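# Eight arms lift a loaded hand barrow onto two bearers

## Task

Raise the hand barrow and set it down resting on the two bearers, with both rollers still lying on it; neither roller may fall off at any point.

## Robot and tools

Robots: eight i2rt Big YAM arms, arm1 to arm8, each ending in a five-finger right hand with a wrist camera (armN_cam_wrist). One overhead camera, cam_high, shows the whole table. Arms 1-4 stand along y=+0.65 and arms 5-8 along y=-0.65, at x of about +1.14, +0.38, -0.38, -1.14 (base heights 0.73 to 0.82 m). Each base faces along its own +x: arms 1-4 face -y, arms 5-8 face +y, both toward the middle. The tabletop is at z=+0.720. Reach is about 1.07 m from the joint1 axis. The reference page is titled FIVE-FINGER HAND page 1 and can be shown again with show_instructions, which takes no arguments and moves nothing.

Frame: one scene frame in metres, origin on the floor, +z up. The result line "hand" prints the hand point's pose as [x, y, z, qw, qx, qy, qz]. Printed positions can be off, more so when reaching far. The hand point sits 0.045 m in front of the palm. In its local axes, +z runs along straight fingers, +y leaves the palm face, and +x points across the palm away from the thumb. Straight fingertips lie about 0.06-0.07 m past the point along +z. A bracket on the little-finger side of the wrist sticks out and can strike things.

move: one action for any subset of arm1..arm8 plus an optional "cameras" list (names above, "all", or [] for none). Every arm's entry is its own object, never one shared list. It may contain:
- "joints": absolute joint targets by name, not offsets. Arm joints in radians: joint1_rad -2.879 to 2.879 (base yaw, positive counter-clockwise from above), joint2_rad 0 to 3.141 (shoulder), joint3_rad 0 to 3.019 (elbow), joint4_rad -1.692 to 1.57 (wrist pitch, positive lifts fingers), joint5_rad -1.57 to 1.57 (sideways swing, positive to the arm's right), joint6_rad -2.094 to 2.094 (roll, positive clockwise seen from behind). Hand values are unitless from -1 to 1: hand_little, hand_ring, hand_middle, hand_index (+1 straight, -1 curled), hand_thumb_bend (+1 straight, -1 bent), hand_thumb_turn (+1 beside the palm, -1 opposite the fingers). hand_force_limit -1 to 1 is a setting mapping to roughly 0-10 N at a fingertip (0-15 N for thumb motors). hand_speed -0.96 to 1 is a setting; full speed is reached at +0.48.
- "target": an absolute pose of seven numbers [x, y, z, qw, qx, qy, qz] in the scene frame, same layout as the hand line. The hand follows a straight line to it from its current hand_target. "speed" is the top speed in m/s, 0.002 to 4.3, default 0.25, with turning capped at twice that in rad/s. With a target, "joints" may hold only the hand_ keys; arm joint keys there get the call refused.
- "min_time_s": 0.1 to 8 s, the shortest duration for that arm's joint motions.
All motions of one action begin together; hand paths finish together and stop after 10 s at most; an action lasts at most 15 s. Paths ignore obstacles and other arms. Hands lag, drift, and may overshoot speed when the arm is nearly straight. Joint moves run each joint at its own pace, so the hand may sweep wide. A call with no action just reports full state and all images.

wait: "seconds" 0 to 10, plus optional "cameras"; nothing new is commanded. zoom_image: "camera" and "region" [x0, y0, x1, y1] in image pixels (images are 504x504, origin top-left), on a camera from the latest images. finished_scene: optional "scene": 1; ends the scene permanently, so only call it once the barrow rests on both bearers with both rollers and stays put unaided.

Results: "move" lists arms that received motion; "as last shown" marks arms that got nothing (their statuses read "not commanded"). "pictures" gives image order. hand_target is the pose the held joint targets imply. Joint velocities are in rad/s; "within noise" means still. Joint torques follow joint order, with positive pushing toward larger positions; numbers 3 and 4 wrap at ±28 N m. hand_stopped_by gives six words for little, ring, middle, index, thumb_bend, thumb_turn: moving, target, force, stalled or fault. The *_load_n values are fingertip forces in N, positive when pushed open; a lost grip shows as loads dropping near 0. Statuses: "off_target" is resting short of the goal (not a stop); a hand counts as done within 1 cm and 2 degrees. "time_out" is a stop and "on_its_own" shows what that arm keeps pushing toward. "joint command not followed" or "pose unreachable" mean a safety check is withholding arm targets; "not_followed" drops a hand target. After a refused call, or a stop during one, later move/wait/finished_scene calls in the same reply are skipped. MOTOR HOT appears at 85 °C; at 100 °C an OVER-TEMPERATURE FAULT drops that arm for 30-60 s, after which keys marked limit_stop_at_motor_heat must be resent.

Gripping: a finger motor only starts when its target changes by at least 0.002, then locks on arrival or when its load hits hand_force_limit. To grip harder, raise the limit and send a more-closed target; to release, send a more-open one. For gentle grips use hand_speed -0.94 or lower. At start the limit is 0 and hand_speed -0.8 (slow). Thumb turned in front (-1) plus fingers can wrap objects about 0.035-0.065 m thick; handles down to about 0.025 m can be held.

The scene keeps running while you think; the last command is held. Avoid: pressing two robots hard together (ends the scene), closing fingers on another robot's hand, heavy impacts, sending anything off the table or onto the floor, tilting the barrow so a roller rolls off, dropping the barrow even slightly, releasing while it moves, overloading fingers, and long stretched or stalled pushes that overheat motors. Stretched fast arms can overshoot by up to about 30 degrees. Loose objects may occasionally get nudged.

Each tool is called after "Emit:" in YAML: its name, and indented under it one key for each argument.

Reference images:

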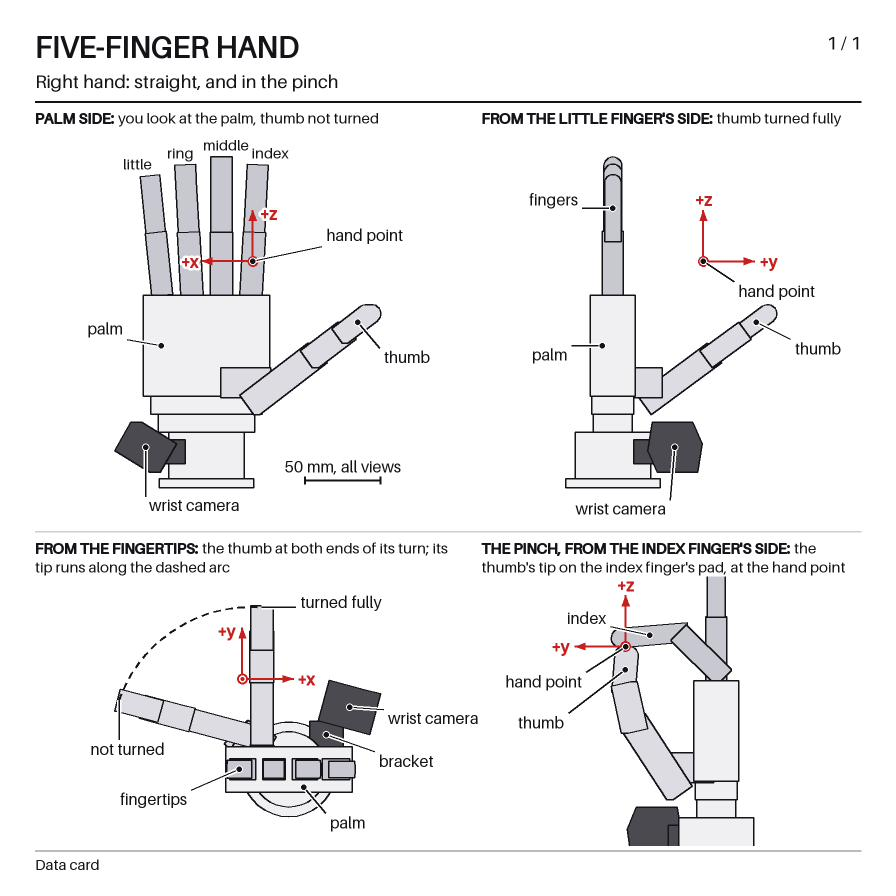

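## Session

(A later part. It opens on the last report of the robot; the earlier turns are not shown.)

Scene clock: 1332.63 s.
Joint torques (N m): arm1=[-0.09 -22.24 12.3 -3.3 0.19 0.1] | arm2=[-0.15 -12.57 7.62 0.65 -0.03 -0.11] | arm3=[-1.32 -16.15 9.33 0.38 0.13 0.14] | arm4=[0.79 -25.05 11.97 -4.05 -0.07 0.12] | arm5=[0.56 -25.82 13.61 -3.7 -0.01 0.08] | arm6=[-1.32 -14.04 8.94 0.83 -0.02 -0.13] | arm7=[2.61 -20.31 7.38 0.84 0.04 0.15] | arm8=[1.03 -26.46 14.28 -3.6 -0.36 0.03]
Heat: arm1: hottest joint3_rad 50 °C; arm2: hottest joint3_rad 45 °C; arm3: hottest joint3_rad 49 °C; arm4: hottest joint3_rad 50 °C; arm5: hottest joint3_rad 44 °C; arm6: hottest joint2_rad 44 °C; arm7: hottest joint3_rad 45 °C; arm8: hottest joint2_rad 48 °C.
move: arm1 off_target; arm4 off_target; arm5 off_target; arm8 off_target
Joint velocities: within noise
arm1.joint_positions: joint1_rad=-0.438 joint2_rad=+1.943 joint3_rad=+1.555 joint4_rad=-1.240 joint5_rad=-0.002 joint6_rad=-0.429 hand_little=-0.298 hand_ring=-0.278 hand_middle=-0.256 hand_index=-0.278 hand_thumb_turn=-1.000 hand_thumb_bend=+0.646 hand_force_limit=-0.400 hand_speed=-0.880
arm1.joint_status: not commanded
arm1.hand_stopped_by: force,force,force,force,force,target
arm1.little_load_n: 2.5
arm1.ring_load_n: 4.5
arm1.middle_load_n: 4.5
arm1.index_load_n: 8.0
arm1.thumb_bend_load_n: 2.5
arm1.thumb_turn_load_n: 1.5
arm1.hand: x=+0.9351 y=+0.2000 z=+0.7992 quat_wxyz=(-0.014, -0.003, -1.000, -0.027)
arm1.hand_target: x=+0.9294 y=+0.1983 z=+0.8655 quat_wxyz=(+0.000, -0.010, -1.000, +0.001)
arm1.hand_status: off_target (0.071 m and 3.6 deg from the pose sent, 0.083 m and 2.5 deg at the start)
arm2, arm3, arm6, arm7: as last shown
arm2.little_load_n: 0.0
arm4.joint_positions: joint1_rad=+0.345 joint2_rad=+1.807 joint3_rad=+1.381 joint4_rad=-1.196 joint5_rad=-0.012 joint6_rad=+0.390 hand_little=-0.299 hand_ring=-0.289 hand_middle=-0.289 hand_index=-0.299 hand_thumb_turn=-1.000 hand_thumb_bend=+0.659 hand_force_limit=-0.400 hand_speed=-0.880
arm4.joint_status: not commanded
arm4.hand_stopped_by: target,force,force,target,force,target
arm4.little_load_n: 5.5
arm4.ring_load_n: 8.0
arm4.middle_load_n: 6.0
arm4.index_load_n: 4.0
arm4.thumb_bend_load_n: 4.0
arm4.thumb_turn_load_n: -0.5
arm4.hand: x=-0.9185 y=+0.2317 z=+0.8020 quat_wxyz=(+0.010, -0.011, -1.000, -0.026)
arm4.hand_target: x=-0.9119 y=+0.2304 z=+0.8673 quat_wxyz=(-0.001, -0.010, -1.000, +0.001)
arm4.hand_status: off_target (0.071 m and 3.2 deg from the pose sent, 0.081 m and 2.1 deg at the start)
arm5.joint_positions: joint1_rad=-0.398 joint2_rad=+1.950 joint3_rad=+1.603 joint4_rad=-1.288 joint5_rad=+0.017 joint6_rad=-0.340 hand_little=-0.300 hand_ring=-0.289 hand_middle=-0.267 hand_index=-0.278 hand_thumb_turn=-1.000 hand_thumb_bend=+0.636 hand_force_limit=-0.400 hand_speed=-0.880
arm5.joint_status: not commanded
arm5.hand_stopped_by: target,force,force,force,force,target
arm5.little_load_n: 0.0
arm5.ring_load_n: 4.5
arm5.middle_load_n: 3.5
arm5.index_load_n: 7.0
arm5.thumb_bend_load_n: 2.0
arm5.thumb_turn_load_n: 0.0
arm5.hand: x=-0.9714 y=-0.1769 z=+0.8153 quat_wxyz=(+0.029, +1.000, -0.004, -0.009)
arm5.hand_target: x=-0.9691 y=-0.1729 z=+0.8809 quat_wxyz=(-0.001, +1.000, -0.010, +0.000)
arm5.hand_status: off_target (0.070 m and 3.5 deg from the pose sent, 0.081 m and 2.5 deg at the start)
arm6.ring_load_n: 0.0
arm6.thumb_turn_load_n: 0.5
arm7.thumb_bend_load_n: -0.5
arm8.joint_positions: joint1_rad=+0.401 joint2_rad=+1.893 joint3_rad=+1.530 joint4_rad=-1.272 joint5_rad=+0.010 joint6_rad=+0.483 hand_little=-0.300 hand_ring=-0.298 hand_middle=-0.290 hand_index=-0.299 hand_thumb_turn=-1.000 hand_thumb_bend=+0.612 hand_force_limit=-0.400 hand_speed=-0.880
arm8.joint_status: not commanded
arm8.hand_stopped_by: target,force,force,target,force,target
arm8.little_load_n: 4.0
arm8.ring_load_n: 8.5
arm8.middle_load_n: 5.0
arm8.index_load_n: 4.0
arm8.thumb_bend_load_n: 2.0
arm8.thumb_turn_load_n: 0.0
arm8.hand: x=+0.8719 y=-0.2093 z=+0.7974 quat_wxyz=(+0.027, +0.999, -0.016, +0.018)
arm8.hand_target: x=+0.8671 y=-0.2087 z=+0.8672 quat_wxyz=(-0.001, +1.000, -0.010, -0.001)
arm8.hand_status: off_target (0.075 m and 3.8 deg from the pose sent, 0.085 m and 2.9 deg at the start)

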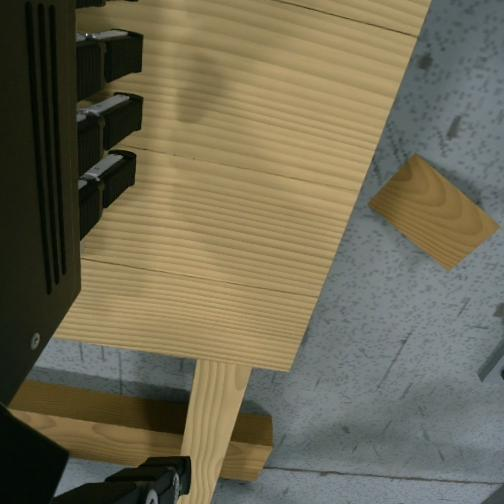

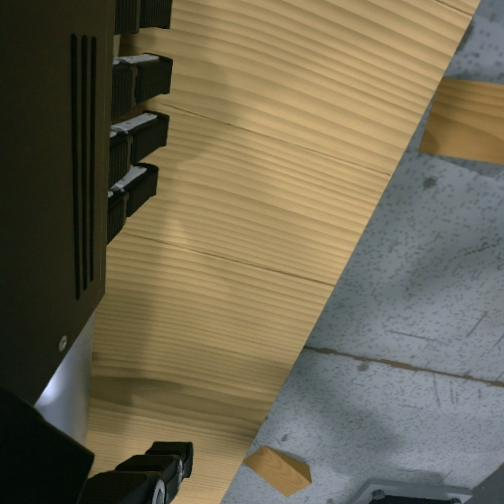

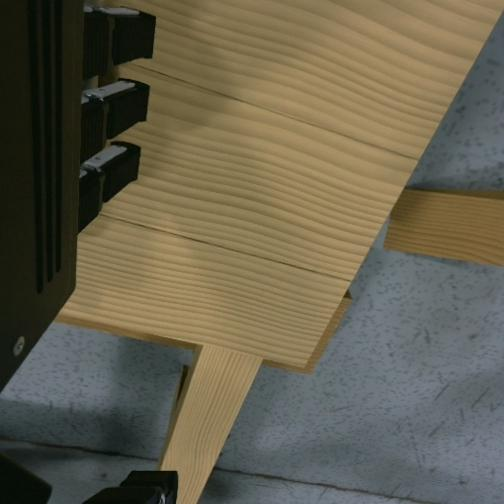

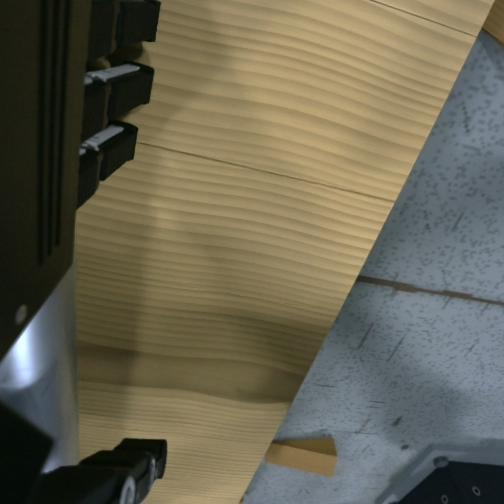

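Emit:
move:
  arm1: {"target":[0.928,0.196,0.895,0,0.01,1,0],"speed":0.04}
  arm4: {"target":[-0.911,0.228,0.897,0,0.01,1,0],"speed":0.04}
  arm5: {"target":[-0.968,-0.170,0.910,0,1,-0.01,0],"speed":0.04}
  arm8: {"target":[0.866,-0.206,0.898,0,1,-0.01,0],"speed":0.04}
  arm2: {"target":[0.195,0.2005,0.970,0,0.01,1,0],"speed":0.08}
  arm3: {"target":[-0.22,0.192,0.969,0,0.01,1,0],"speed":0.08}
  arm6: {"target":[-0.28,-0.148,0.979,0,1,-0.01,0],"speed":0.08}
  arm7: {"target":[0.125,-0.1655,0.964,0,1,-0.01,0],"speed":0.08}
  cameras: ["arm2_cam_wrist","arm3_cam_wrist","arm6_cam_wrist","arm7_cam_wrist","cam_high"]

Scene clock: 1358.53 s.
Joint torques (N m): arm1=[-0.03 -22.95 13 -3.14 0.22 0.08] | arm2=[-0.09 -13.33 11.54 -0.2 -0.01 -0.11] | arm3=[-1.49 -16.26 14.26 -0.38 0.11 0.14] | arm4=[0.97 -26.11 12.64 -3.99 -0.06 0.11] | arm5=[0.67 -26.75 14.23 -3.63 -0.01 0.08] | arm6=[-1.32 -15.03 13.5 0.14 0 -0.13] | arm7=[2.78 -20.37 12.04 0.1 -0.01 0.12] | arm8=[1.03 -27.81 14.91 -3.59 -0.36 0.03]
Heat: arm1: hottest joint3_rad 51 °C; arm2: hottest joint3_rad 45 °C; arm3: hottest joint3_rad 48 °C; arm4: hottest joint3_rad 54 °C; arm5: hottest joint3_rad 46 °C; arm6: hottest joint2_rad 44 °C; arm7: hottest joint3_rad 45 °C; arm8: hottest joint3_rad 57 °C.
move: arm1 off_target; arm2 off_target; arm3 off_target; arm4 off_target; arm5 off_target; arm6 off_target; arm7 off_target; arm8 off_target
Joint velocities: within noise
arm1.joint_positions: joint1_rad=-0.438 joint2_rad=+1.938 joint3_rad=+1.592 joint4_rad=-1.300 joint5_rad=-0.003 joint6_rad=-0.429 hand_little=-0.298 hand_ring=-0.278 hand_middle=-0.256 hand_index=-0.278 hand_thumb_turn=-1.000 hand_thumb_bend=+0.646 hand_force_limit=-0.400 hand_speed=-0.880
arm1.joint_status: not commanded
arm1.hand_stopped_by: force,force,force,force,force,target
arm1.little_load_n: 1.5
arm1.ring_load_n: 4.0
arm1.middle_load_n: 5.5
arm1.index_load_n: 8.5
arm1.thumb_bend_load_n: 2.5
arm1.thumb_turn_load_n: 1.5
arm1.hand: x=+0.9354 y=+0.2004 z=+0.8170 quat_wxyz=(-0.018, -0.003, -0.999, -0.035)
arm1.hand_target: x=+0.9298 y=+0.1991 z=+0.8897 quat_wxyz=(+0.000, -0.010, -1.000, +0.001)
arm1.hand_status: off_target (0.078 m and 4.6 deg from the pose sent, 0.096 m and 3.6 deg at the start)
arm2.joint_positions: joint1_rad=-0.423 joint2_rad=+1.847 joint3_rad=+1.614 joint4_rad=-1.409 joint5_rad=-0.013 joint6_rad=-0.366 hand_little=+1.000 hand_ring=+1.000 hand_middle=+1.000 hand_index=+1.000 hand_thumb_turn=+1.000 hand_thumb_bend=+1.000 hand_force_limit=+0.000 hand_speed=-0.800
arm2.joint_status: not commanded
arm2.hand_stopped_by: target,target,target,target,target,target
arm2.little_load_n: 0.0
arm2.ring_load_n: 0.0
arm2.middle_load_n: 0.0
arm2.index_load_n: 0.5
arm2.thumb_bend_load_n: 0.0
arm2.thumb_turn_load_n: 0.0
arm2.hand: x=+0.2083 y=+0.2128 z=+0.9457 quat_wxyz=(-0.012, -0.012, -0.999, -0.028)
arm2.hand_target: x=+0.1956 y=+0.2017 z=+0.9701 quat_wxyz=(+0.001, -0.010, -1.000, +0.000)
arm2.hand_status: off_target (0.030 m and 3.5 deg from the pose sent, 0.044 m and 0.8 deg at the start)
arm3.joint_positions: joint1_rad=+0.186 joint2_rad=+1.724 joint3_rad=+1.700 joint4_rad=-1.587 joint5_rad=-0.018 joint6_rad=+0.245 hand_little=+1.000 hand_ring=+1.000 hand_middle=+1.000 hand_index=+1.000 hand_thumb_turn=+1.000 hand_thumb_bend=+1.000 hand_force_limit=+0.000 hand_speed=-0.800
arm3.joint_status: not commanded
arm3.hand_stopped_by: target,target,target,target,target,target
arm3.little_load_n: 0.0
arm3.ring_load_n: 0.0
arm3.middle_load_n: 0.0
arm3.index_load_n: 0.0
arm3.thumb_bend_load_n: 0.0
arm3.thumb_turn_load_n: 0.0
arm3.hand: x=-0.2226 y=+0.2057 z=+0.9498 quat_wxyz=(+0.004, -0.005, -1.000, -0.024)
arm3.hand_target: x=-0.2203 y=+0.1930 z=+0.9690 quat_wxyz=(+0.000, -0.010, -1.000, +0.000)
arm3.hand_status: off_target (0.024 m and 2.8 deg from the pose sent, 0.039 m and 0.7 deg at the start)
arm4.joint_positions: joint1_rad=+0.345 joint2_rad=+1.799 joint3_rad=+1.417 joint4_rad=-1.258 joint5_rad=-0.012 joint6_rad=+0.390 hand_little=-0.299 hand_ring=-0.289 hand_middle=-0.289 hand_index=-0.299 hand_thumb_turn=-1.000 hand_thumb_bend=+0.659 hand_force_limit=-0.400 hand_speed=-0.880
arm4.joint_status: not commanded
arm4.hand_stopped_by: target,force,force,target,force,target
arm4.little_load_n: 6.0
arm4.ring_load_n: 8.5
arm4.middle_load_n: 5.5
arm4.index_load_n: 3.5
arm4.thumb_bend_load_n: 4.5
arm4.thumb_turn_load_n: -0.5
arm4.hand: x=-0.9186 y=+0.2324 z=+0.8199 quat_wxyz=(+0.013, -0.011, -0.999, -0.034)
arm4.hand_target: x=-0.9122 y=+0.2312 z=+0.8915 quat_wxyz=(-0.001, -0.010, -1.000, +0.001)
arm4.hand_status: off_target (0.078 m and 4.2 deg from the pose sent, 0.095 m and 3.2 deg at the start)
arm5.joint_positions: joint1_rad=-0.398 joint2_rad=+1.948 joint3_rad=+1.642 joint4_rad=-1.348 joint5_rad=+0.017 joint6_rad=-0.340 hand_little=-0.300 hand_ring=-0.289 hand_middle=-0.267 hand_index=-0.278 hand_thumb_turn=-1.000 hand_thumb_bend=+0.636 hand_force_limit=-0.400 hand_speed=-0.880
arm5.joint_status: not commanded
arm5.hand_stopped_by: target,force,force,force,force,target
arm5.little_load_n: 0.0
arm5.ring_load_n: 4.5
arm5.middle_load_n: 3.5
arm5.index_load_n: 7.5
arm5.thumb_bend_load_n: 2.5
arm5.thumb_turn_load_n: 0.0
arm5.hand: x=-0.9716 y=-0.1779 z=+0.8320 quat_wxyz=(+0.039, +0.999, -0.004, -0.012)
arm5.hand_target: x=-0.9695 y=-0.1738 z=+0.9052 quat_wxyz=(-0.001, +1.000, -0.010, +0.000)
arm5.hand_status: off_target (0.078 m and 4.7 deg from the pose sent, 0.095 m and 3.5 deg at the start)
arm6.joint_positions: joint1_rad=-0.181 joint2_rad=+1.860 joint3_rad=+1.741 joint4_rad=-1.501 joint5_rad=-0.005 joint6_rad=-0.212 hand_little=+1.000 hand_ring=+1.000 hand_middle=+1.000 hand_index=+1.000 hand_thumb_turn=+1.000 hand_thumb_bend=+1.000 hand_force_limit=+0.000 hand_speed=-0.800
arm6.joint_status: not commanded
arm6.hand_stopped_by: target,target,target,target,target,target
arm6.little_load_n: 0.0
arm6.ring_load_n: 0.0
arm6.middle_load_n: 0.0
arm6.index_load_n: 0.0
arm6.thumb_bend_load_n: 0.0
arm6.thumb_turn_load_n: 0.5
arm6.hand: x=-0.2895 y=-0.1595 z=+0.9534 quat_wxyz=(+0.030, +0.999, -0.010, -0.007)
arm6.hand_target: x=-0.2804 y=-0.1492 z=+0.9790 quat_wxyz=(+0.000, +1.000, -0.010, +0.000)
arm6.hand_status: off_target (0.030 m and 3.6 deg from the pose sent, 0.043 m and 0.7 deg at the start)
arm7.joint_positions: joint1_rad=+0.382 joint2_rad=+1.878 joint3_rad=+1.794 joint4_rad=-1.530 joint5_rad=-0.003 joint6_rad=+0.387 hand_little=+1.000 hand_ring=+1.000 hand_middle=+1.000 hand_index=+1.000 hand_thumb_turn=+1.000 hand_thumb_bend=+1.000 hand_force_limit=+0.000 hand_speed=-0.800
arm7.joint_status: not commanded
arm7.hand_stopped_by: target,target,target,target,target,target
arm7.little_load_n: 0.0
arm7.ring_load_n: 0.0
arm7.middle_load_n: 0.0
arm7.index_load_n: 0.0
arm7.thumb_bend_load_n: 0.0
arm7.thumb_turn_load_n: 0.0
arm7.hand: x=+0.1341 y=-0.1765 z=+0.9390 quat_wxyz=(+0.028, +1.000, -0.007, +0.010)
arm7.hand_target: x=+0.1255 y=-0.1667 z=+0.9640 quat_wxyz=(+0.000, +1.000, -0.010, +0.000)
arm7.hand_status: off_target (0.029 m and 3.4 deg from the pose sent, 0.045 m and 0.8 deg at the start)
arm8.joint_positions: joint1_rad=+0.401 joint2_rad=+1.893 joint3_rad=+1.570 joint4_rad=-1.333 joint5_rad=+0.010 joint6_rad=+0.483 hand_little=-0.300 hand_ring=-0.298 hand_middle=-0.290 hand_index=-0.299 hand_thumb_turn=-1.000 hand_thumb_bend=+0.612 hand_force_limit=-0.400 hand_speed=-0.880
arm8.joint_status: not commanded
arm8.hand_stopped_by: target,force,force,target,force,target
arm8.little_load_n: 5.0
arm8.ring_load_n: 9.0
arm8.middle_load_n: 4.5
arm8.index_load_n: 3.0
arm8.thumb_bend_load_n: 3.5
arm8.thumb_turn_load_n: 0.0
arm8.hand: x=+0.8721 y=-0.2097 z=+0.8130 quat_wxyz=(+0.037, +0.999, -0.016, +0.023)
arm8.hand_target: x=+0.8676 y=-0.2096 z=+0.8921 quat_wxyz=(-0.001, +1.000, -0.010, -0.001)
arm8.hand_status: off_target (0.085 m and 5.0 deg from the pose sent, 0.101 m and 3.8 deg at the start)

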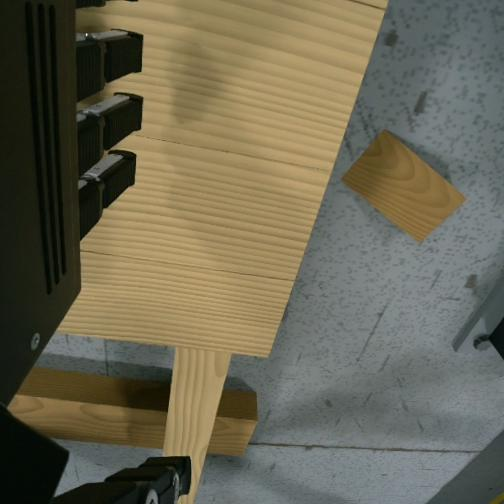

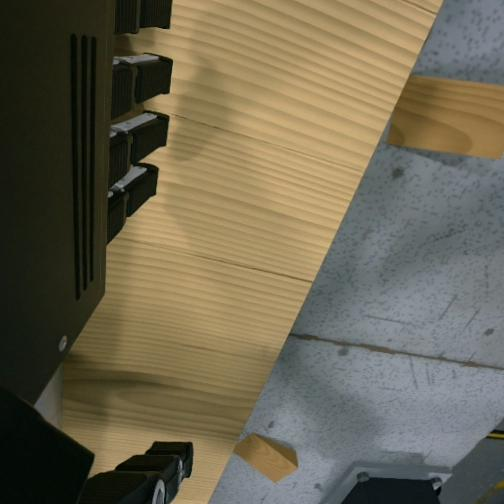

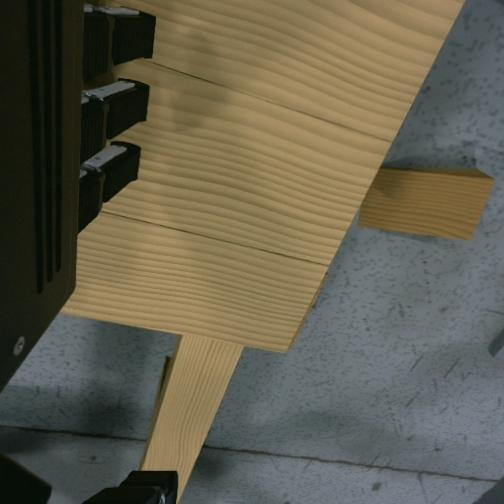

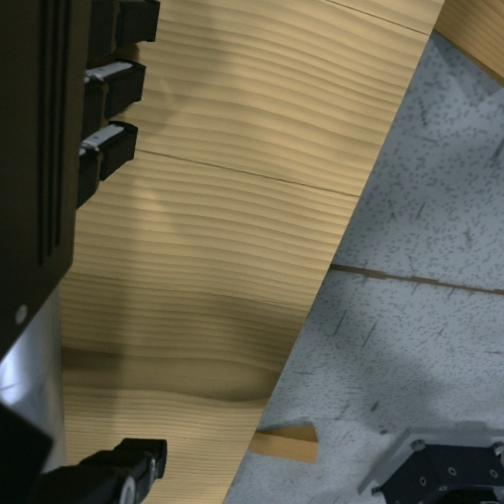

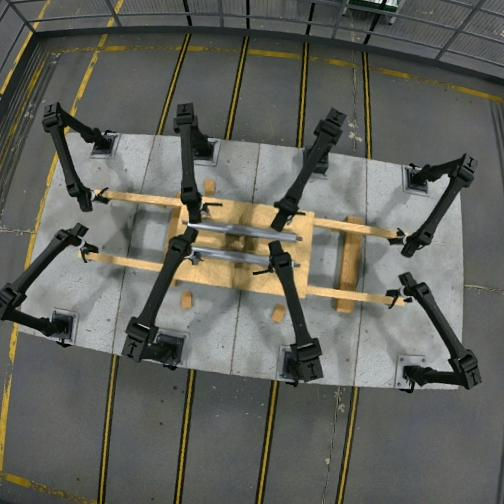

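Emit:
move:
  arm1: {"target":[0.928,0.194,0.917,0,0.01,1,-0.03],"speed":0.05}
  arm4: {"target":[-0.911,0.226,0.920,0,0.01,1,-0.03],"speed":0.05}
  arm5: {"target":[-0.968,-0.168,0.932,-0.035,1,-0.01,0],"speed":0.05}
  arm8: {"target":[0.866,-0.204,0.920,-0.035,1,-0.01,0],"speed":0.05}
  arm2: {"target":[0.190,0.190,0.992,0,0.01,1,0],"speed":0.08}
  arm3: {"target":[-0.22,0.181,0.990,0,0.01,1,0],"speed":0.08}
  arm6: {"target":[-0.28,-0.137,1.0,0,1,-0.01,0],"speed":0.08}
  arm7: {"target":[0.122,-0.155,0.986,0,1,-0.01,0],"speed":0.08}
  cameras: ["arm1_cam_wrist","arm2_cam_wrist","arm3_cam_wrist","arm5_cam_wrist","arm6_cam_wrist","arm7_cam_wrist","arm8_cam_wrist"]

Scene clock: 1385.27 s.
Joint torques (N m): arm1=[-0.26 -22.65 13.09 -2.73 -0.1 0.05] | arm2=[-0.21 -11.75 11.78 -0.16 -0.03 -0.11] | arm3=[-1.38 -16.44 9.5 -0.06 0.01 0.04] | arm4=[1.08 -24.88 13.7 -3.33 0.22 0.11] | arm5=[0.21 -27.28 13.94 -2.67 -0.27 0.04] | arm6=[-1.03 -13.16 13.68 0.18 -0.04 -0.1] | arm7=[2.32 -18.73 12.03 0.25 0.01 0.13] | arm8=[1.08 -28.86 14.86 -2.96 0.01 0.06]
Heat: arm1: hottest joint3_rad 59 °C; arm2: hottest joint3_rad 46 °C; arm3: hottest joint3_rad 52 °C; arm4: hottest joint3_rad 50 °C; arm5: hottest joint3_rad 46 °C; arm6: hottest joint2_rad 44 °C; arm7: hottest joint3_rad 47 °C; arm8: hottest joint3_rad 58 °C.
move: arm1 off_target; arm2 off_target; arm3 not_followed; arm4 off_target; arm5 off_target; arm6 off_target; arm7 off_target; arm8 off_target
Joint velocities: within noise
arm1.joint_positions: joint1_rad=-0.446 joint2_rad=+1.898 joint3_rad=+1.592 joint4_rad=-1.306 joint5_rad=-0.020 joint6_rad=-0.434 hand_little=-0.298 hand_ring=-0.278 hand_middle=-0.256 hand_index=-0.278 hand_thumb_turn=-1.000 hand_thumb_bend=+0.646 hand_force_limit=-0.400 hand_speed=-0.880
arm1.joint_status: not commanded
arm1.hand_stopped_by: force,force,force,force,force,target
arm1.little_load_n: 1.5
arm1.ring_load_n: 3.5
arm1.middle_load_n: 4.5
arm1.index_load_n: 8.5
arm1.thumb_bend_load_n: 0.5
arm1.thumb_turn_load_n: 0.0
arm1.hand: x=+0.9343 y=+0.2003 z=+0.8365 quat_wxyz=(-0.019, -0.004, -1.000, -0.016)
arm1.hand_target: x=+0.9299 y=+0.1976 z=+0.9117 quat_wxyz=(+0.000, -0.010, -0.999, +0.030)
arm1.hand_status: off_target (0.081 m and 5.7 deg from the pose sent, 0.100 m and 7.8 deg at the start)
arm2.joint_positions: joint1_rad=-0.423 joint2_rad=+1.847 joint3_rad=+1.707 joint4_rad=-1.477 joint5_rad=-0.012 joint6_rad=-0.367 hand_little=+1.000 hand_ring=+1.000 hand_middle=+1.000 hand_index=+1.000 hand_thumb_turn=+1.000 hand_thumb_bend=+1.000 hand_force_limit=+0.000 hand_speed=-0.800
arm2.joint_status: not commanded
arm2.hand_stopped_by: target,target,target,target,target,target
arm2.little_load_n: 0.0
arm2.ring_load_n: 0.0
arm2.middle_load_n: 0.0
arm2.index_load_n: 0.0
arm2.thumb_bend_load_n: 0.0
arm2.thumb_turn_load_n: 0.0
arm2.hand: x=+0.2035 y=+0.2010 z=+0.9787 quat_wxyz=(-0.007, -0.012, -1.000, -0.017)
arm2.hand_target: x=+0.1902 y=+0.1908 z=+0.9920 quat_wxyz=(+0.001, -0.010, -1.000, +0.000)
arm2.hand_status: off_target (0.022 m and 2.1 deg from the pose sent, 0.055 m and 3.5 deg at the start)
arm3.joint_positions: joint1_rad=+0.186 joint2_rad=+1.729 joint3_rad=+1.740 joint4_rad=-1.621 joint5_rad=-0.018 joint6_rad=+0.245 hand_little=+1.000 hand_ring=+1.000 hand_middle=+1.000 hand_index=+1.000 hand_thumb_turn=+1.000 hand_thumb_bend=+1.000 hand_force_limit=+0.000 hand_speed=-0.800
arm3.joint_status: not commanded
arm3.hand_stopped_by: target,target,target,target,target,target
arm3.little_load_n: 0.0
arm3.ring_load_n: 0.0
arm3.middle_load_n: 0.5
arm3.index_load_n: 0.0
arm3.thumb_bend_load_n: 0.0
arm3.thumb_turn_load_n: 0.0
arm3.hand: x=-0.2219 y=+0.2035 z=+0.9622 quat_wxyz=(+0.004, -0.005, -1.000, -0.023)
arm3.hand_target: x=-0.2219 y=+0.2035 z=+0.9622 quat_wxyz=(+0.004, -0.005, -1.000, -0.023)
arm3.hand_status: not_followed (0.036 m and 2.8 deg from the pose sent, 0.047 m and 2.8 deg at the start)
arm4.joint_positions: joint1_rad=+0.349 joint2_rad=+1.747 joint3_rad=+1.417 joint4_rad=-1.277 joint5_rad=+0.003 joint6_rad=+0.395 hand_little=-0.299 hand_ring=-0.289 hand_middle=-0.289 hand_index=-0.299 hand_thumb_turn=-1.000 hand_thumb_bend=+0.658 hand_force_limit=-0.400 hand_speed=-0.880
arm4.joint_status: not commanded
arm4.hand_stopped_by: target,force,force,target,force,target
arm4.little_load_n: 6.5
arm4.ring_load_n: 8.0
arm4.middle_load_n: 4.5
arm4.index_load_n: 3.0
arm4.thumb_bend_load_n: 1.5
arm4.thumb_turn_load_n: -0.5
arm4.hand: x=-0.9201 y=+0.2347 z=+0.8432 quat_wxyz=(+0.015, -0.011, -1.000, -0.016)
arm4.hand_target: x=-0.9124 y=+0.2299 z=+0.9153 quat_wxyz=(-0.001, -0.010, -0.999, +0.031)
arm4.hand_status: off_target (0.078 m and 5.5 deg from the pose sent, 0.101 m and 7.5 deg at the start)
arm5.joint_positions: joint1_rad=-0.399 joint2_rad=+1.907 joint3_rad=+1.642 joint4_rad=-1.348 joint5_rad=+0.000 joint6_rad=-0.341 hand_little=-0.300 hand_ring=-0.289 hand_middle=-0.267 hand_index=-0.278 hand_thumb_turn=-1.000 hand_thumb_bend=+0.635 hand_force_limit=-0.400 hand_speed=-0.880
arm5.joint_status: not commanded
arm5.hand_stopped_by: target,force,force,force,force,target
arm5.little_load_n: 0.0
arm5.ring_load_n: 5.0
arm5.middle_load_n: 4.0
arm5.index_load_n: 8.0
arm5.thumb_bend_load_n: 0.0
arm5.thumb_turn_load_n: 0.0
arm5.hand: x=-0.9732 y=-0.1756 z=+0.8521 quat_wxyz=(+0.016, +1.000, -0.005, -0.013)
arm5.hand_target: x=-0.9697 y=-0.1721 z=+0.9272 quat_wxyz=(-0.035, +0.999, -0.010, +0.000)
arm5.hand_status: off_target (0.080 m and 6.1 deg from the pose sent, 0.101 m and 8.6 deg at the start)
arm6.joint_positions: joint1_rad=-0.182 joint2_rad=+1.863 joint3_rad=+1.841 joint4_rad=-1.570 joint5_rad=-0.004 joint6_rad=-0.212 hand_little=+1.000 hand_ring=+1.000 hand_middle=+1.000 hand_index=+1.000 hand_thumb_turn=+1.000 hand_thumb_bend=+1.000 hand_force_limit=+0.000 hand_speed=-0.800
arm6.joint_status: not commanded
arm6.hand_stopped_by: target,target,target,target,target,target
arm6.little_load_n: 0.0
arm6.ring_load_n: 0.0
arm6.middle_load_n: 0.0
arm6.index_load_n: 0.0
arm6.thumb_bend_load_n: 0.0
arm6.thumb_turn_load_n: 0.0
arm6.hand: x=-0.2865 y=-0.1480 z=+0.9877 quat_wxyz=(+0.016, +1.000, -0.010, -0.004)
arm6.hand_target: x=-0.2800 y=-0.1376 z=+0.9999 quat_wxyz=(+0.000, +1.000, -0.010, +0.000)
arm6.hand_status: off_target (0.018 m and 1.9 deg from the pose sent, 0.053 m and 3.6 deg at the start)
arm7.joint_positions: joint1_rad=+0.382 joint2_rad=+1.884 joint3_rad=+1.902 joint4_rad=-1.605 joint5_rad=-0.003 joint6_rad=+0.387 hand_little=+1.000 hand_ring=+1.000 hand_middle=+1.000 hand_index=+1.000 hand_thumb_turn=+1.000 hand_thumb_bend=+1.000 hand_force_limit=+0.000 hand_speed=-0.800
arm7.joint_status: not commanded
arm7.hand_stopped_by: target,target,target,target,target,target
arm7.little_load_n: 0.0
arm7.ring_load_n: 0.0
arm7.middle_load_n: 0.0
arm7.index_load_n: 0.0
arm7.thumb_bend_load_n: 0.0
arm7.thumb_turn_load_n: 0.0
arm7.hand: x=+0.1300 y=-0.1662 z=+0.9752 quat_wxyz=(+0.015, +1.000, -0.007, +0.005)
arm7.hand_target: x=+0.1223 y=-0.1557 z=+0.9860 quat_wxyz=(+0.000, +1.000, -0.010, +0.000)
arm7.hand_status: off_target (0.017 m and 1.9 deg from the pose sent, 0.053 m and 3.4 deg at the start)
arm8.joint_positions: joint1_rad=+0.411 joint2_rad=+1.859 joint3_rad=+1.570 joint4_rad=-1.333 joint5_rad=+0.034 joint6_rad=+0.488 hand_little=-0.300 hand_ring=-0.298 hand_middle=-0.290 hand_index=-0.299 hand_thumb_turn=-1.000 hand_thumb_bend=+0.612 hand_force_limit=-0.400 hand_speed=-0.880
arm8.joint_status: not commanded
arm8.hand_stopped_by: target,force,force,target,force,target
arm8.little_load_n: 6.0
arm8.ring_load_n: 9.5
arm8.middle_load_n: 3.5
arm8.index_load_n: 2.0
arm8.thumb_bend_load_n: 0.5
arm8.thumb_turn_load_n: 0.0
arm8.hand: x=+0.8714 y=-0.2089 z=+0.8283 quat_wxyz=(+0.016, +0.999, -0.014, +0.026)
arm8.hand_target: x=+0.8678 y=-0.2084 z=+0.9135 quat_wxyz=(-0.035, +0.999, -0.010, -0.001)
arm8.hand_status: off_target (0.092 m and 6.6 deg from the pose sent, 0.107 m and 8.6 deg at the start)
led back after a hold (arm3 arm): the arm was led back toward your command in small steps, so it may still be short of it.
led back after a hold (arm6 arm): the arm was led back toward your command in small steps, so it may still be short of it.
pose unreachable (arm3 arm): on one or more control steps of this call this arm could not follow its commanded pose, so it was not sent that pose on those steps. On the call's last step it was still not sent that pose. It may still have moved: this result reports where it is.
cause: moving toward the commanded pose would bring a part of the arm too close to another arm (the arm6 arm, along the way the arms are being sent, or toward where that arm still pushes).
pose unreachable (arm6 arm): on one or more control steps of this call this arm could not follow its commanded pose, so it was not sent that pose on those steps. It may still have moved: this result reports where it is.
cause: moving toward the commanded pose would bring a part of the arm too close to another arm (the arm3 arm, along the way the arms are being sent, or toward where that arm still pushes).

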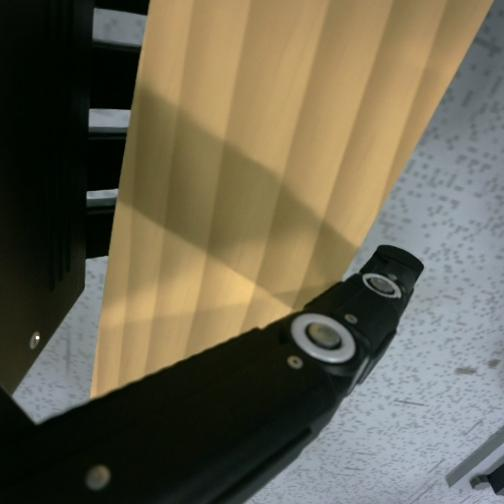

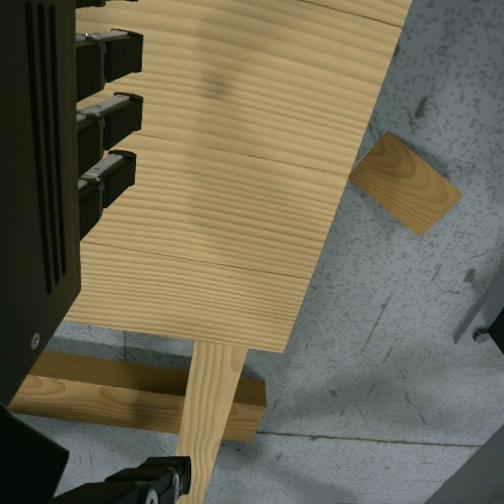

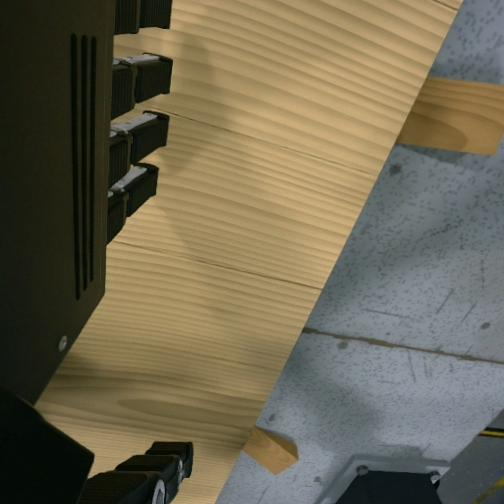

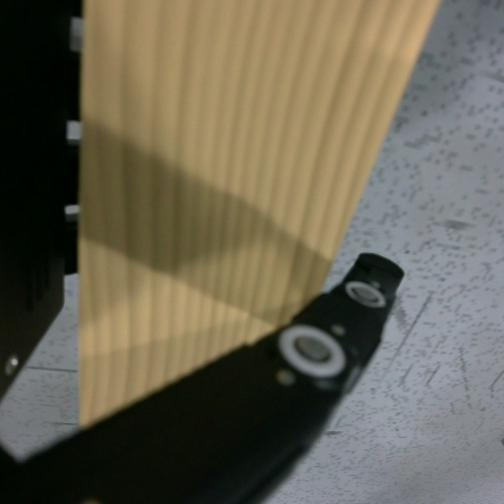

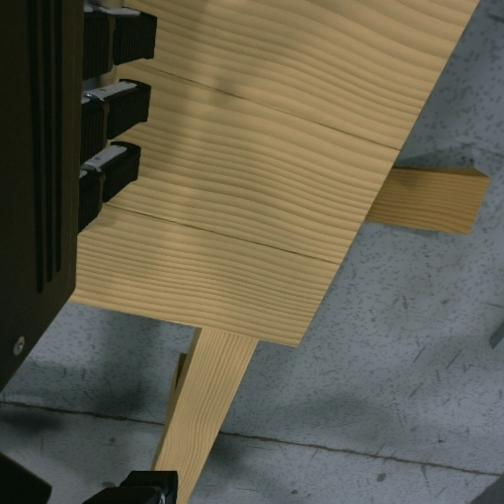

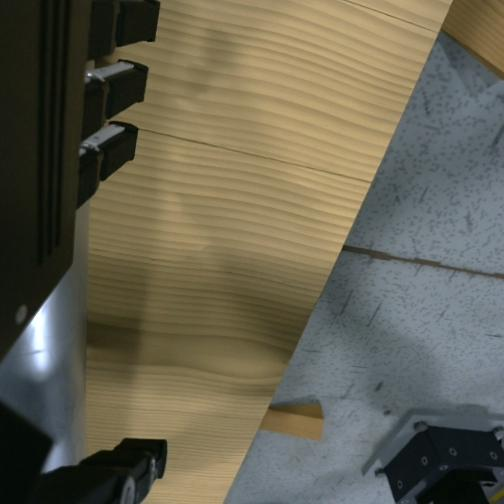

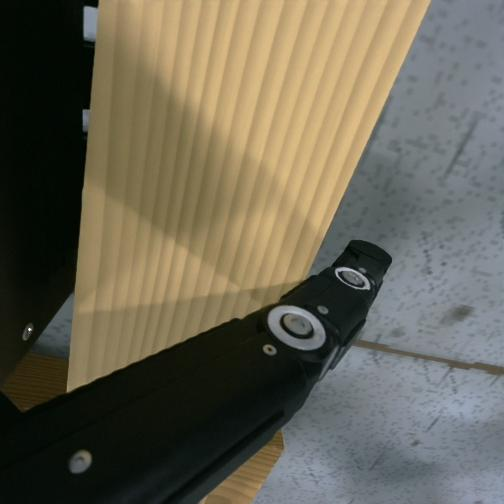

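Emit:
move:
  arm1: {"target":[0.928,0.194,0.921,0,0.01,1,-0.03],"speed":0.05}
  arm4: {"target":[-0.911,0.226,0.923,0,0.01,1,-0.03],"speed":0.05}
  arm5: {"target":[-0.968,-0.168,0.939,-0.035,1,-0.01,0],"speed":0.05}
  arm8: {"target":[0.866,-0.204,0.937,-0.035,1,-0.01,0],"speed":0.05}
  arm2: {"target":[0.190,0.189,1.005,0,0.01,1,0],"speed":0.08}
  arm3: {"target":[-0.22,0.192,1.008,0,0.01,1,0],"speed":0.08}
  arm6: {"target":[-0.28,-0.142,1.004,0,1,-0.01,0],"speed":0.08}
  arm7: {"target":[0.122,-0.154,1.004,0,1,-0.01,0],"speed":0.08}
  cameras: ["arm2_cam_wrist","arm3_cam_wrist","arm6_cam_wrist","arm7_cam_wrist","cam_high"]

Emit:
zoom_image:
  camera: "cam_high"
  region: [150, 170, 350, 320]

Scene clock: 1414.67 s.
Joint torques (N m): arm1=[0.15 -22.89 13.41 -2.92 -0.07 0.1] | arm2=[-0.21 -11.99 11.88 -0.2 -0.03 -0.12] | arm3=[-1.55 -16.5 14.08 -0.4 0.11 0.16] | arm4=[0.97 -24.47 13.6 -3.15 0.2 0.13] | arm5=[0.32 -27.58 14.79 -3.36 -0.28 0.06] | arm6=[-1.14 -14.33 12.64 0.35 -0.04 -0.12] | arm7=[2.32 -18.43 12.14 0.18 0.02 0.1] | arm8=[1.08 -29.33 15.76 -3.52 -0.08 0.06]
Heat: arm1: hottest joint3_rad 63 °C; arm2: hottest joint3_rad 54 °C; arm3: hottest joint3_rad 50 °C; arm4: hottest joint3_rad 61 °C; arm5: hottest joint3_rad 47 °C; arm6: hottest joint3_rad 44 °C; arm7: hottest joint3_rad 50 °C; arm8: hottest joint2_rad 61 °C.
move: arm1 off_target; arm2 off_target; arm3 off_target; arm4 off_target; arm5 off_target; arm6 off_target; arm7 off_target; arm8 off_target
Joint velocities: within noise
arm1.joint_positions: joint1_rad=-0.446 joint2_rad=+1.893 joint3_rad=+1.595 joint4_rad=-1.315 joint5_rad=-0.021 joint6_rad=-0.434 hand_little=-0.298 hand_ring=-0.278 hand_middle=-0.256 hand_index=-0.278 hand_thumb_turn=-1.000 hand_thumb_bend=+0.646 hand_force_limit=-0.400 hand_speed=-0.880
arm1.joint_status: not commanded
arm1.hand_stopped_by: force,force,force,force,force,target
arm1.little_load_n: 1.0
arm1.ring_load_n: 3.0
arm1.middle_load_n: 3.5
arm1.index_load_n: 7.5
arm1.thumb_bend_load_n: 0.5
arm1.thumb_turn_load_n: 0.0
arm1.hand: x=+0.9348 y=+0.2010 z=+0.8406 quat_wxyz=(-0.019, -0.004, -1.000, -0.016)
arm1.hand_target: x=+0.9301 y=+0.1978 z=+0.9159 quat_wxyz=(+0.000, -0.010, -0.999, +0.031)
arm1.hand_status: off_target (0.081 m and 5.7 deg from the pose sent, 0.085 m and 5.7 deg at the start)
arm2.joint_positions: joint1_rad=-0.423 joint2_rad=+1.847 joint3_rad=+1.739 joint4_rad=-1.511 joint5_rad=-0.012 joint6_rad=-0.367 hand_little=+1.000 hand_ring=+1.000 hand_middle=+1.000 hand_index=+1.000 hand_thumb_turn=+1.000 hand_thumb_bend=+1.000 hand_force_limit=+0.000 hand_speed=-0.800
arm2.joint_status: not commanded
arm2.hand_stopped_by: target,target,target,target,target,target
arm2.little_load_n: 0.0
arm2.ring_load_n: 0.0
arm2.middle_load_n: 0.0
arm2.index_load_n: 0.0
arm2.thumb_bend_load_n: 0.0
arm2.thumb_turn_load_n: 0.0
arm2.hand: x=+0.2033 y=+0.2001 z=+0.9912 quat_wxyz=(-0.007, -0.012, -1.000, -0.018)
arm2.hand_target: x=+0.1903 y=+0.1900 z=+1.0050 quat_wxyz=(+0.000, -0.010, -1.000, +0.000)
arm2.hand_status: off_target (0.022 m and 2.2 deg from the pose sent, 0.032 m and 2.1 deg at the start)
arm3.joint_positions: joint1_rad=+0.186 joint2_rad=+1.729 joint3_rad=+1.815 joint4_rad=-1.690 joint5_rad=-0.018 joint6_rad=+0.245 hand_little=+1.000 hand_ring=+1.000 hand_middle=+1.000 hand_index=+1.000 hand_thumb_turn=+1.000 hand_thumb_bend=+1.000 hand_force_limit=+0.000 hand_speed=-0.800
arm3.joint_status: not commanded
arm3.hand_stopped_by: target,target,target,target,target,target
arm3.little_load_n: 0.0
arm3.ring_load_n: 0.0
arm3.middle_load_n: 0.0
arm3.index_load_n: 0.0
arm3.thumb_bend_load_n: -0.5
arm3.thumb_turn_load_n: 0.0
arm3.hand: x=-0.2214 y=+0.2032 z=+0.9904 quat_wxyz=(+0.003, -0.005, -1.000, -0.021)
arm3.hand_target: x=-0.2203 y=+0.1929 z=+1.0079 quat_wxyz=(-0.001, -0.010, -1.000, +0.001)
arm3.hand_status: off_target (0.021 m and 2.5 deg from the pose sent, 0.047 m and 2.8 deg at the start; a joint's target at an end of its range on 14 of 34 steps)
arm4.joint_positions: joint1_rad=+0.349 joint2_rad=+1.743 joint3_rad=+1.423 joint4_rad=-1.285 joint5_rad=+0.004 joint6_rad=+0.395 hand_little=-0.299 hand_ring=-0.289 hand_middle=-0.289 hand_index=-0.299 hand_thumb_turn=-1.000 hand_thumb_bend=+0.658 hand_force_limit=-0.400 hand_speed=-0.880
arm4.joint_status: not commanded
arm4.hand_stopped_by: target,force,force,target,force,target
arm4.little_load_n: 6.0
arm4.ring_load_n: 7.5
arm4.middle_load_n: 4.5
arm4.index_load_n: 2.5
arm4.thumb_bend_load_n: 1.0
arm4.thumb_turn_load_n: -0.5
arm4.hand: x=-0.9199 y=+0.2346 z=+0.8473 quat_wxyz=(+0.014, -0.011, -1.000, -0.015)
arm4.hand_target: x=-0.9125 y=+0.2299 z=+0.9186 quat_wxyz=(-0.001, -0.010, -0.999, +0.031)
arm4.hand_status: off_target (0.077 m and 5.4 deg from the pose sent, 0.081 m and 5.5 deg at the start)
arm5.joint_positions: joint1_rad=-0.400 joint2_rad=+1.906 joint3_rad=+1.642 joint4_rad=-1.348 joint5_rad=+0.000 joint6_rad=-0.342 hand_little=-0.300 hand_ring=-0.289 hand_middle=-0.267 hand_index=-0.278 hand_thumb_turn=-1.000 hand_thumb_bend=+0.635 hand_force_limit=-0.400 hand_speed=-0.880
arm5.joint_status: not commanded
arm5.hand_stopped_by: target,force,force,force,force,target
arm5.little_load_n: 0.0
arm5.ring_load_n: 4.5
arm5.middle_load_n: 4.0
arm5.index_load_n: 8.0
arm5.thumb_bend_load_n: 0.5
arm5.thumb_turn_load_n: 0.0
arm5.hand: x=-0.9727 y=-0.1758 z=+0.8523 quat_wxyz=(+0.016, +1.000, -0.005, -0.013)
arm5.hand_target: x=-0.9700 y=-0.1728 z=+0.9333 quat_wxyz=(-0.036, +0.999, -0.010, +0.000)
arm5.hand_status: off_target (0.087 m and 6.0 deg from the pose sent, 0.087 m and 6.1 deg at the start)
arm6.joint_positions: joint1_rad=-0.182 joint2_rad=+1.863 joint3_rad=+1.841 joint4_rad=-1.579 joint5_rad=-0.004 joint6_rad=-0.212 hand_little=+1.000 hand_ring=+1.000 hand_middle=+1.000 hand_index=+1.000 hand_thumb_turn=+1.000 hand_thumb_bend=+1.000 hand_force_limit=+0.000 hand_speed=-0.800
arm6.joint_status: not commanded
arm6.hand_stopped_by: target,target,target,target,target,target
arm6.little_load_n: 0.0
arm6.ring_load_n: 0.0
arm6.middle_load_n: -0.5
arm6.index_load_n: 0.0
arm6.thumb_bend_load_n: -0.5
arm6.thumb_turn_load_n: 0.0
arm6.hand: x=-0.2871 y=-0.1504 z=+0.9884 quat_wxyz=(+0.021, +1.000, -0.010, -0.005)
arm6.hand_target: x=-0.2801 y=-0.1426 z=+1.0040 quat_wxyz=(+0.000, +1.000, -0.010, +0.000)
arm6.hand_status: off_target (0.019 m and 2.4 deg from the pose sent, 0.019 m and 1.9 deg at the start)
arm7.joint_positions: joint1_rad=+0.382 joint2_rad=+1.890 joint3_rad=+1.959 joint4_rad=-1.654 joint5_rad=-0.003 joint6_rad=+0.387 hand_little=+1.000 hand_ring=+1.000 hand_middle=+1.000 hand_index=+1.000 hand_thumb_turn=+1.000 hand_thumb_bend=+1.000 hand_force_limit=+0.000 hand_speed=-0.800
arm7.joint_status: not commanded
arm7.hand_stopped_by: target,target,target,target,target,target
arm7.little_load_n: 0.0
arm7.ring_load_n: 0.0
arm7.middle_load_n: 0.0
arm7.index_load_n: 0.0
arm7.thumb_bend_load_n: 0.0
arm7.thumb_turn_load_n: 0.0
arm7.hand: x=+0.1293 y=-0.1644 z=+0.9932 quat_wxyz=(+0.015, +1.000, -0.007, +0.004)
arm7.hand_target: x=+0.1222 y=-0.1547 z=+1.0040 quat_wxyz=(+0.000, +1.000, -0.010, +0.000)
arm7.hand_status: off_target (0.017 m and 1.8 deg from the pose sent, 0.032 m and 1.9 deg at the start)
arm8.joint_positions: joint1_rad=+0.411 joint2_rad=+1.859 joint3_rad=+1.573 joint4_rad=-1.337 joint5_rad=+0.036 joint6_rad=+0.488 hand_little=-0.300 hand_ring=-0.298 hand_middle=-0.290 hand_index=-0.299 hand_thumb_turn=-1.000 hand_thumb_bend=+0.612 hand_force_limit=-0.400 hand_speed=-0.880
arm8.joint_status: not commanded
arm8.hand_stopped_by: target,force,force,target,force,target
arm8.little_load_n: 6.5
arm8.ring_load_n: 10.0
arm8.middle_load_n: 4.0
arm8.index_load_n: 2.0
arm8.thumb_bend_load_n: 1.0
arm8.thumb_turn_load_n: 0.0
arm8.hand: x=+0.8717 y=-0.2086 z=+0.8292 quat_wxyz=(+0.016, +0.999, -0.014, +0.027)
arm8.hand_target: x=+0.8686 y=-0.2093 z=+0.9211 quat_wxyz=(-0.036, +0.999, -0.010, -0.001)
arm8.hand_status: off_target (0.108 m and 6.6 deg from the pose sent, 0.109 m and 6.6 deg at the start; pose on its path clipped on 23 of 34 steps)

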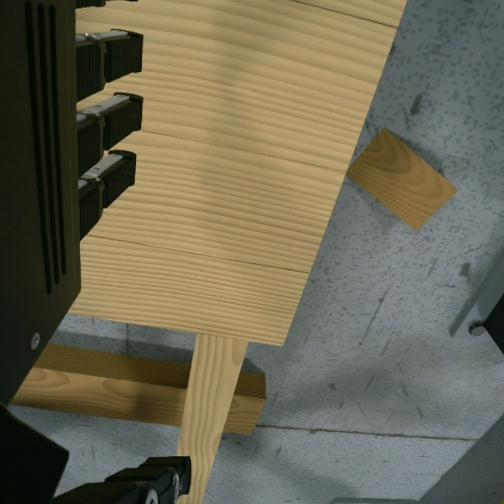

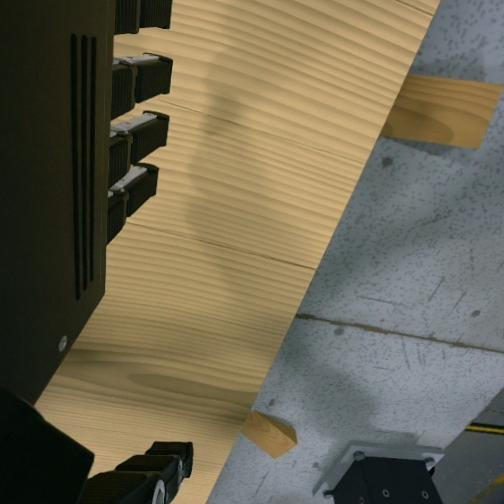

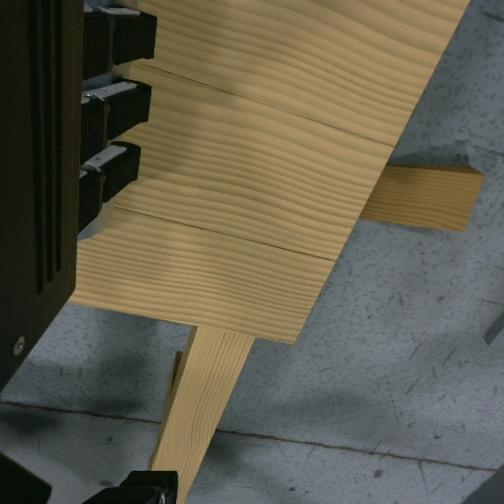

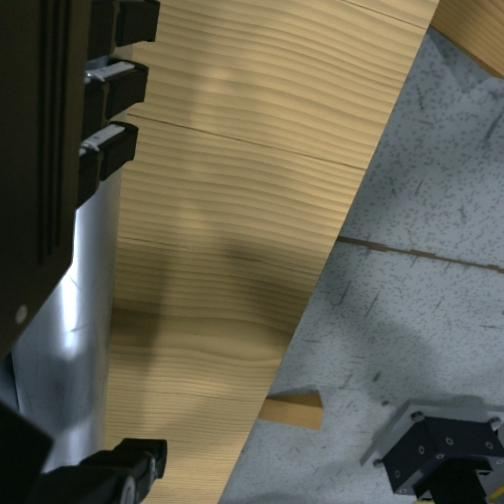

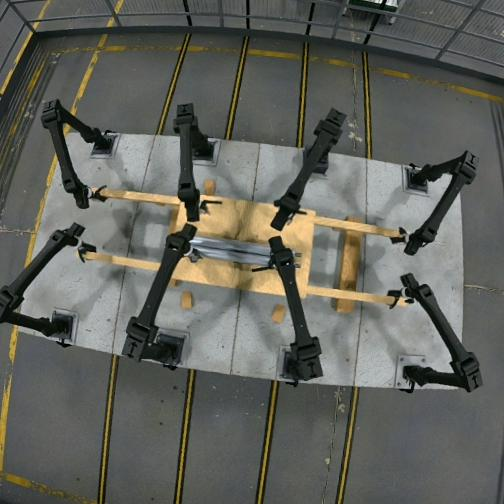

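Scaled by 2.520 from the camera's image (finer frame: 720x720).

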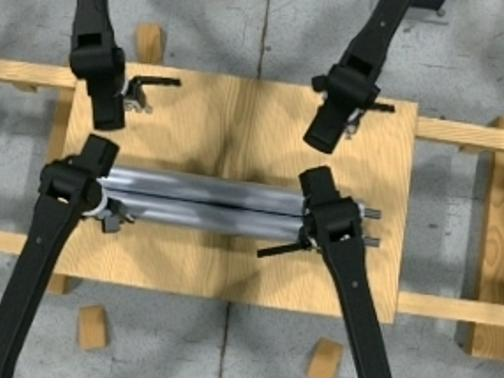

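Emit:
move:
  arm5: {"target":[-0.968,-0.168,0.945,-0.035,1,-0.01,0],"speed":0.6}
  arm8: {"target":[0.866,-0.206,0.937,-0.035,1,-0.01,0],"speed":0.6}
  cameras: ["arm6_cam_wrist","arm7_cam_wrist"]

Scene clock: 1438.77 s.
Joint torques (N m): arm1=[0.32 -22.83 13.35 -2.91 -0.07 0.03] | arm2=[-0.09 -11.87 11.89 -0.18 -0.02 -0.11] | arm3=[-1.38 -16.38 14.04 -0.32 0.1 0.12] | arm4=[1.08 -24.35 13.31 -3.15 0.18 0.12] | arm5=[0.38 -27.4 15.57 -3.62 -0.26 0.06] | arm6=[-1.14 -14.33 12.63 0.4 -0.05 -0.11] | arm7=[2.43 -18.61 12.12 0.2 0 0.13] | arm8=[1.08 -29.63 15.5 -3.52 -0.09 0.07]
Heat: arm1: hottest joint3_rad 64 °C; arm2: hottest joint3_rad 58 °C; arm3: hottest joint3_rad 53 °C; arm4: hottest joint3_rad 57 °C; arm5: hottest joint3_rad 48 °C; arm6: hottest joint3_rad 45 °C; arm7: hottest joint3_rad 53 °C; arm8: hottest joint2_rad 64 °C.
move: arm5 off_target; arm8 off_target
Joint velocities: within noise
arm1, arm2, arm3, arm4, arm6, arm7: as last shown
arm1.index_load_n: 8.0
arm1.thumb_turn_load_n: 0.5
arm1.hand: x=+0.9348 y=+0.2011 z=+0.8406 quat_wxyz=(-0.019, -0.004, -1.000, -0.016)
arm1.hand_target: x=+0.9301 y=+0.1979 z=+0.9158 quat_wxyz=(+0.000, -0.010, -0.999, +0.030)
arm3.little_load_n: -0.5
arm3.thumb_bend_load_n: 0.0
arm4.joint_positions: joint1_rad=+0.349 joint2_rad=+1.743 joint3_rad=+1.427 joint4_rad=-1.288 joint5_rad=+0.005 joint6_rad=+0.395 hand_little=-0.299 hand_ring=-0.289 hand_middle=-0.289 hand_index=-0.299 hand_thumb_turn=-1.000 hand_thumb_bend=+0.658 hand_force_limit=-0.400 hand_speed=-0.880
arm4.middle_load_n: 4.0
arm4.thumb_turn_load_n: 0.0
arm4.hand: x=-0.9199 y=+0.2338 z=+0.8485 quat_wxyz=(+0.015, -0.011, -1.000, -0.014)
arm4.hand_target: x=-0.9126 y=+0.2299 z=+0.9185 quat_wxyz=(-0.001, -0.010, -0.999, +0.031)
arm5.joint_positions: joint1_rad=-0.401 joint2_rad=+1.902 joint3_rad=+1.643 joint4_rad=-1.355 joint5_rad=+0.000 joint6_rad=-0.344 hand_little=-0.300 hand_ring=-0.289 hand_middle=-0.267 hand_index=-0.278 hand_thumb_turn=-1.000 hand_thumb_bend=+0.635 hand_force_limit=-0.400 hand_speed=-0.880
arm5.joint_status: not commanded
arm5.hand_stopped_by: target,force,force,force,force,target
arm5.little_load_n: 0.0
arm5.ring_load_n: 5.0
arm5.middle_load_n: 4.0
arm5.index_load_n: 7.5
arm5.thumb_bend_load_n: 0.5
arm5.thumb_turn_load_n: 0.0
arm5.hand: x=-0.9726 y=-0.1770 z=+0.8550 quat_wxyz=(+0.016, +1.000, -0.004, -0.014)
arm5.hand_target: x=-0.9701 y=-0.1733 z=+0.9391 quat_wxyz=(-0.036, +0.999, -0.010, +0.000)
arm5.hand_status: off_target (0.091 m and 6.1 deg from the pose sent, 0.093 m and 6.0 deg at the start)
arm6.joint_positions: joint1_rad=-0.182 joint2_rad=+1.863 joint3_rad=+1.841 joint4_rad=-1.581 joint5_rad=-0.004 joint6_rad=-0.212 hand_little=+1.000 hand_ring=+1.000 hand_middle=+1.000 hand_index=+1.000 hand_thumb_turn=+1.000 hand_thumb_bend=+1.000 hand_force_limit=+0.000 hand_speed=-0.800
arm6.middle_load_n: -1.0
arm6.thumb_bend_load_n: 0.0
arm6.hand: x=-0.2872 y=-0.1509 z=+0.9886 quat_wxyz=(+0.022, +1.000, -0.010, -0.005)
arm7.joint_positions: joint1_rad=+0.382 joint2_rad=+1.891 joint3_rad=+1.959 joint4_rad=-1.654 joint5_rad=-0.003 joint6_rad=+0.387 hand_little=+1.000 hand_ring=+1.000 hand_middle=+1.000 hand_index=+1.000 hand_thumb_turn=+1.000 hand_thumb_bend=+1.000 hand_force_limit=+0.000 hand_speed=-0.800
arm7.hand: x=+0.1293 y=-0.1644 z=+0.9930 quat_wxyz=(+0.015, +1.000, -0.007, +0.005)
arm7.hand_target: x=+0.1222 y=-0.1546 z=+1.0039 quat_wxyz=(+0.000, +1.000, -0.010, +0.000)
arm8.joint_positions: joint1_rad=+0.412 joint2_rad=+1.857 joint3_rad=+1.573 joint4_rad=-1.338 joint5_rad=+0.036 joint6_rad=+0.488 hand_little=-0.300 hand_ring=-0.298 hand_middle=-0.290 hand_index=-0.299 hand_thumb_turn=-1.000 hand_thumb_bend=+0.612 hand_force_limit=-0.400 hand_speed=-0.880
arm8.joint_status: not commanded
arm8.hand_stopped_by: target,force,force,target,force,target
arm8.little_load_n: 6.5
arm8.ring_load_n: 9.5
arm8.middle_load_n: 4.0
arm8.index_load_n: 2.0
arm8.thumb_bend_load_n: 1.0
arm8.thumb_turn_load_n: 0.0
arm8.hand: x=+0.8714 y=-0.2092 z=+0.8302 quat_wxyz=(+0.016, +0.999, -0.013, +0.027)
arm8.hand_target: x=+0.8685 y=-0.2110 z=+0.9220 quat_wxyz=(-0.036, +0.999, -0.010, -0.001)
arm8.hand_status: off_target (0.107 m and 6.6 deg from the pose sent, 0.108 m and 6.6 deg at the start; pose on its path clipped on 22 of 29 steps)

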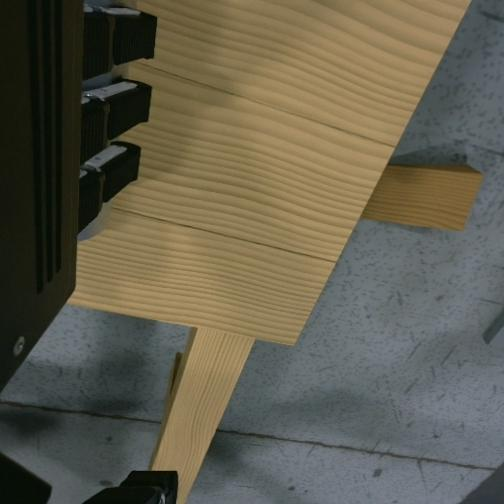

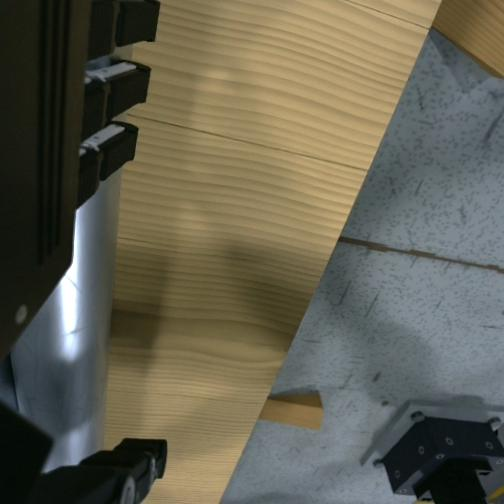

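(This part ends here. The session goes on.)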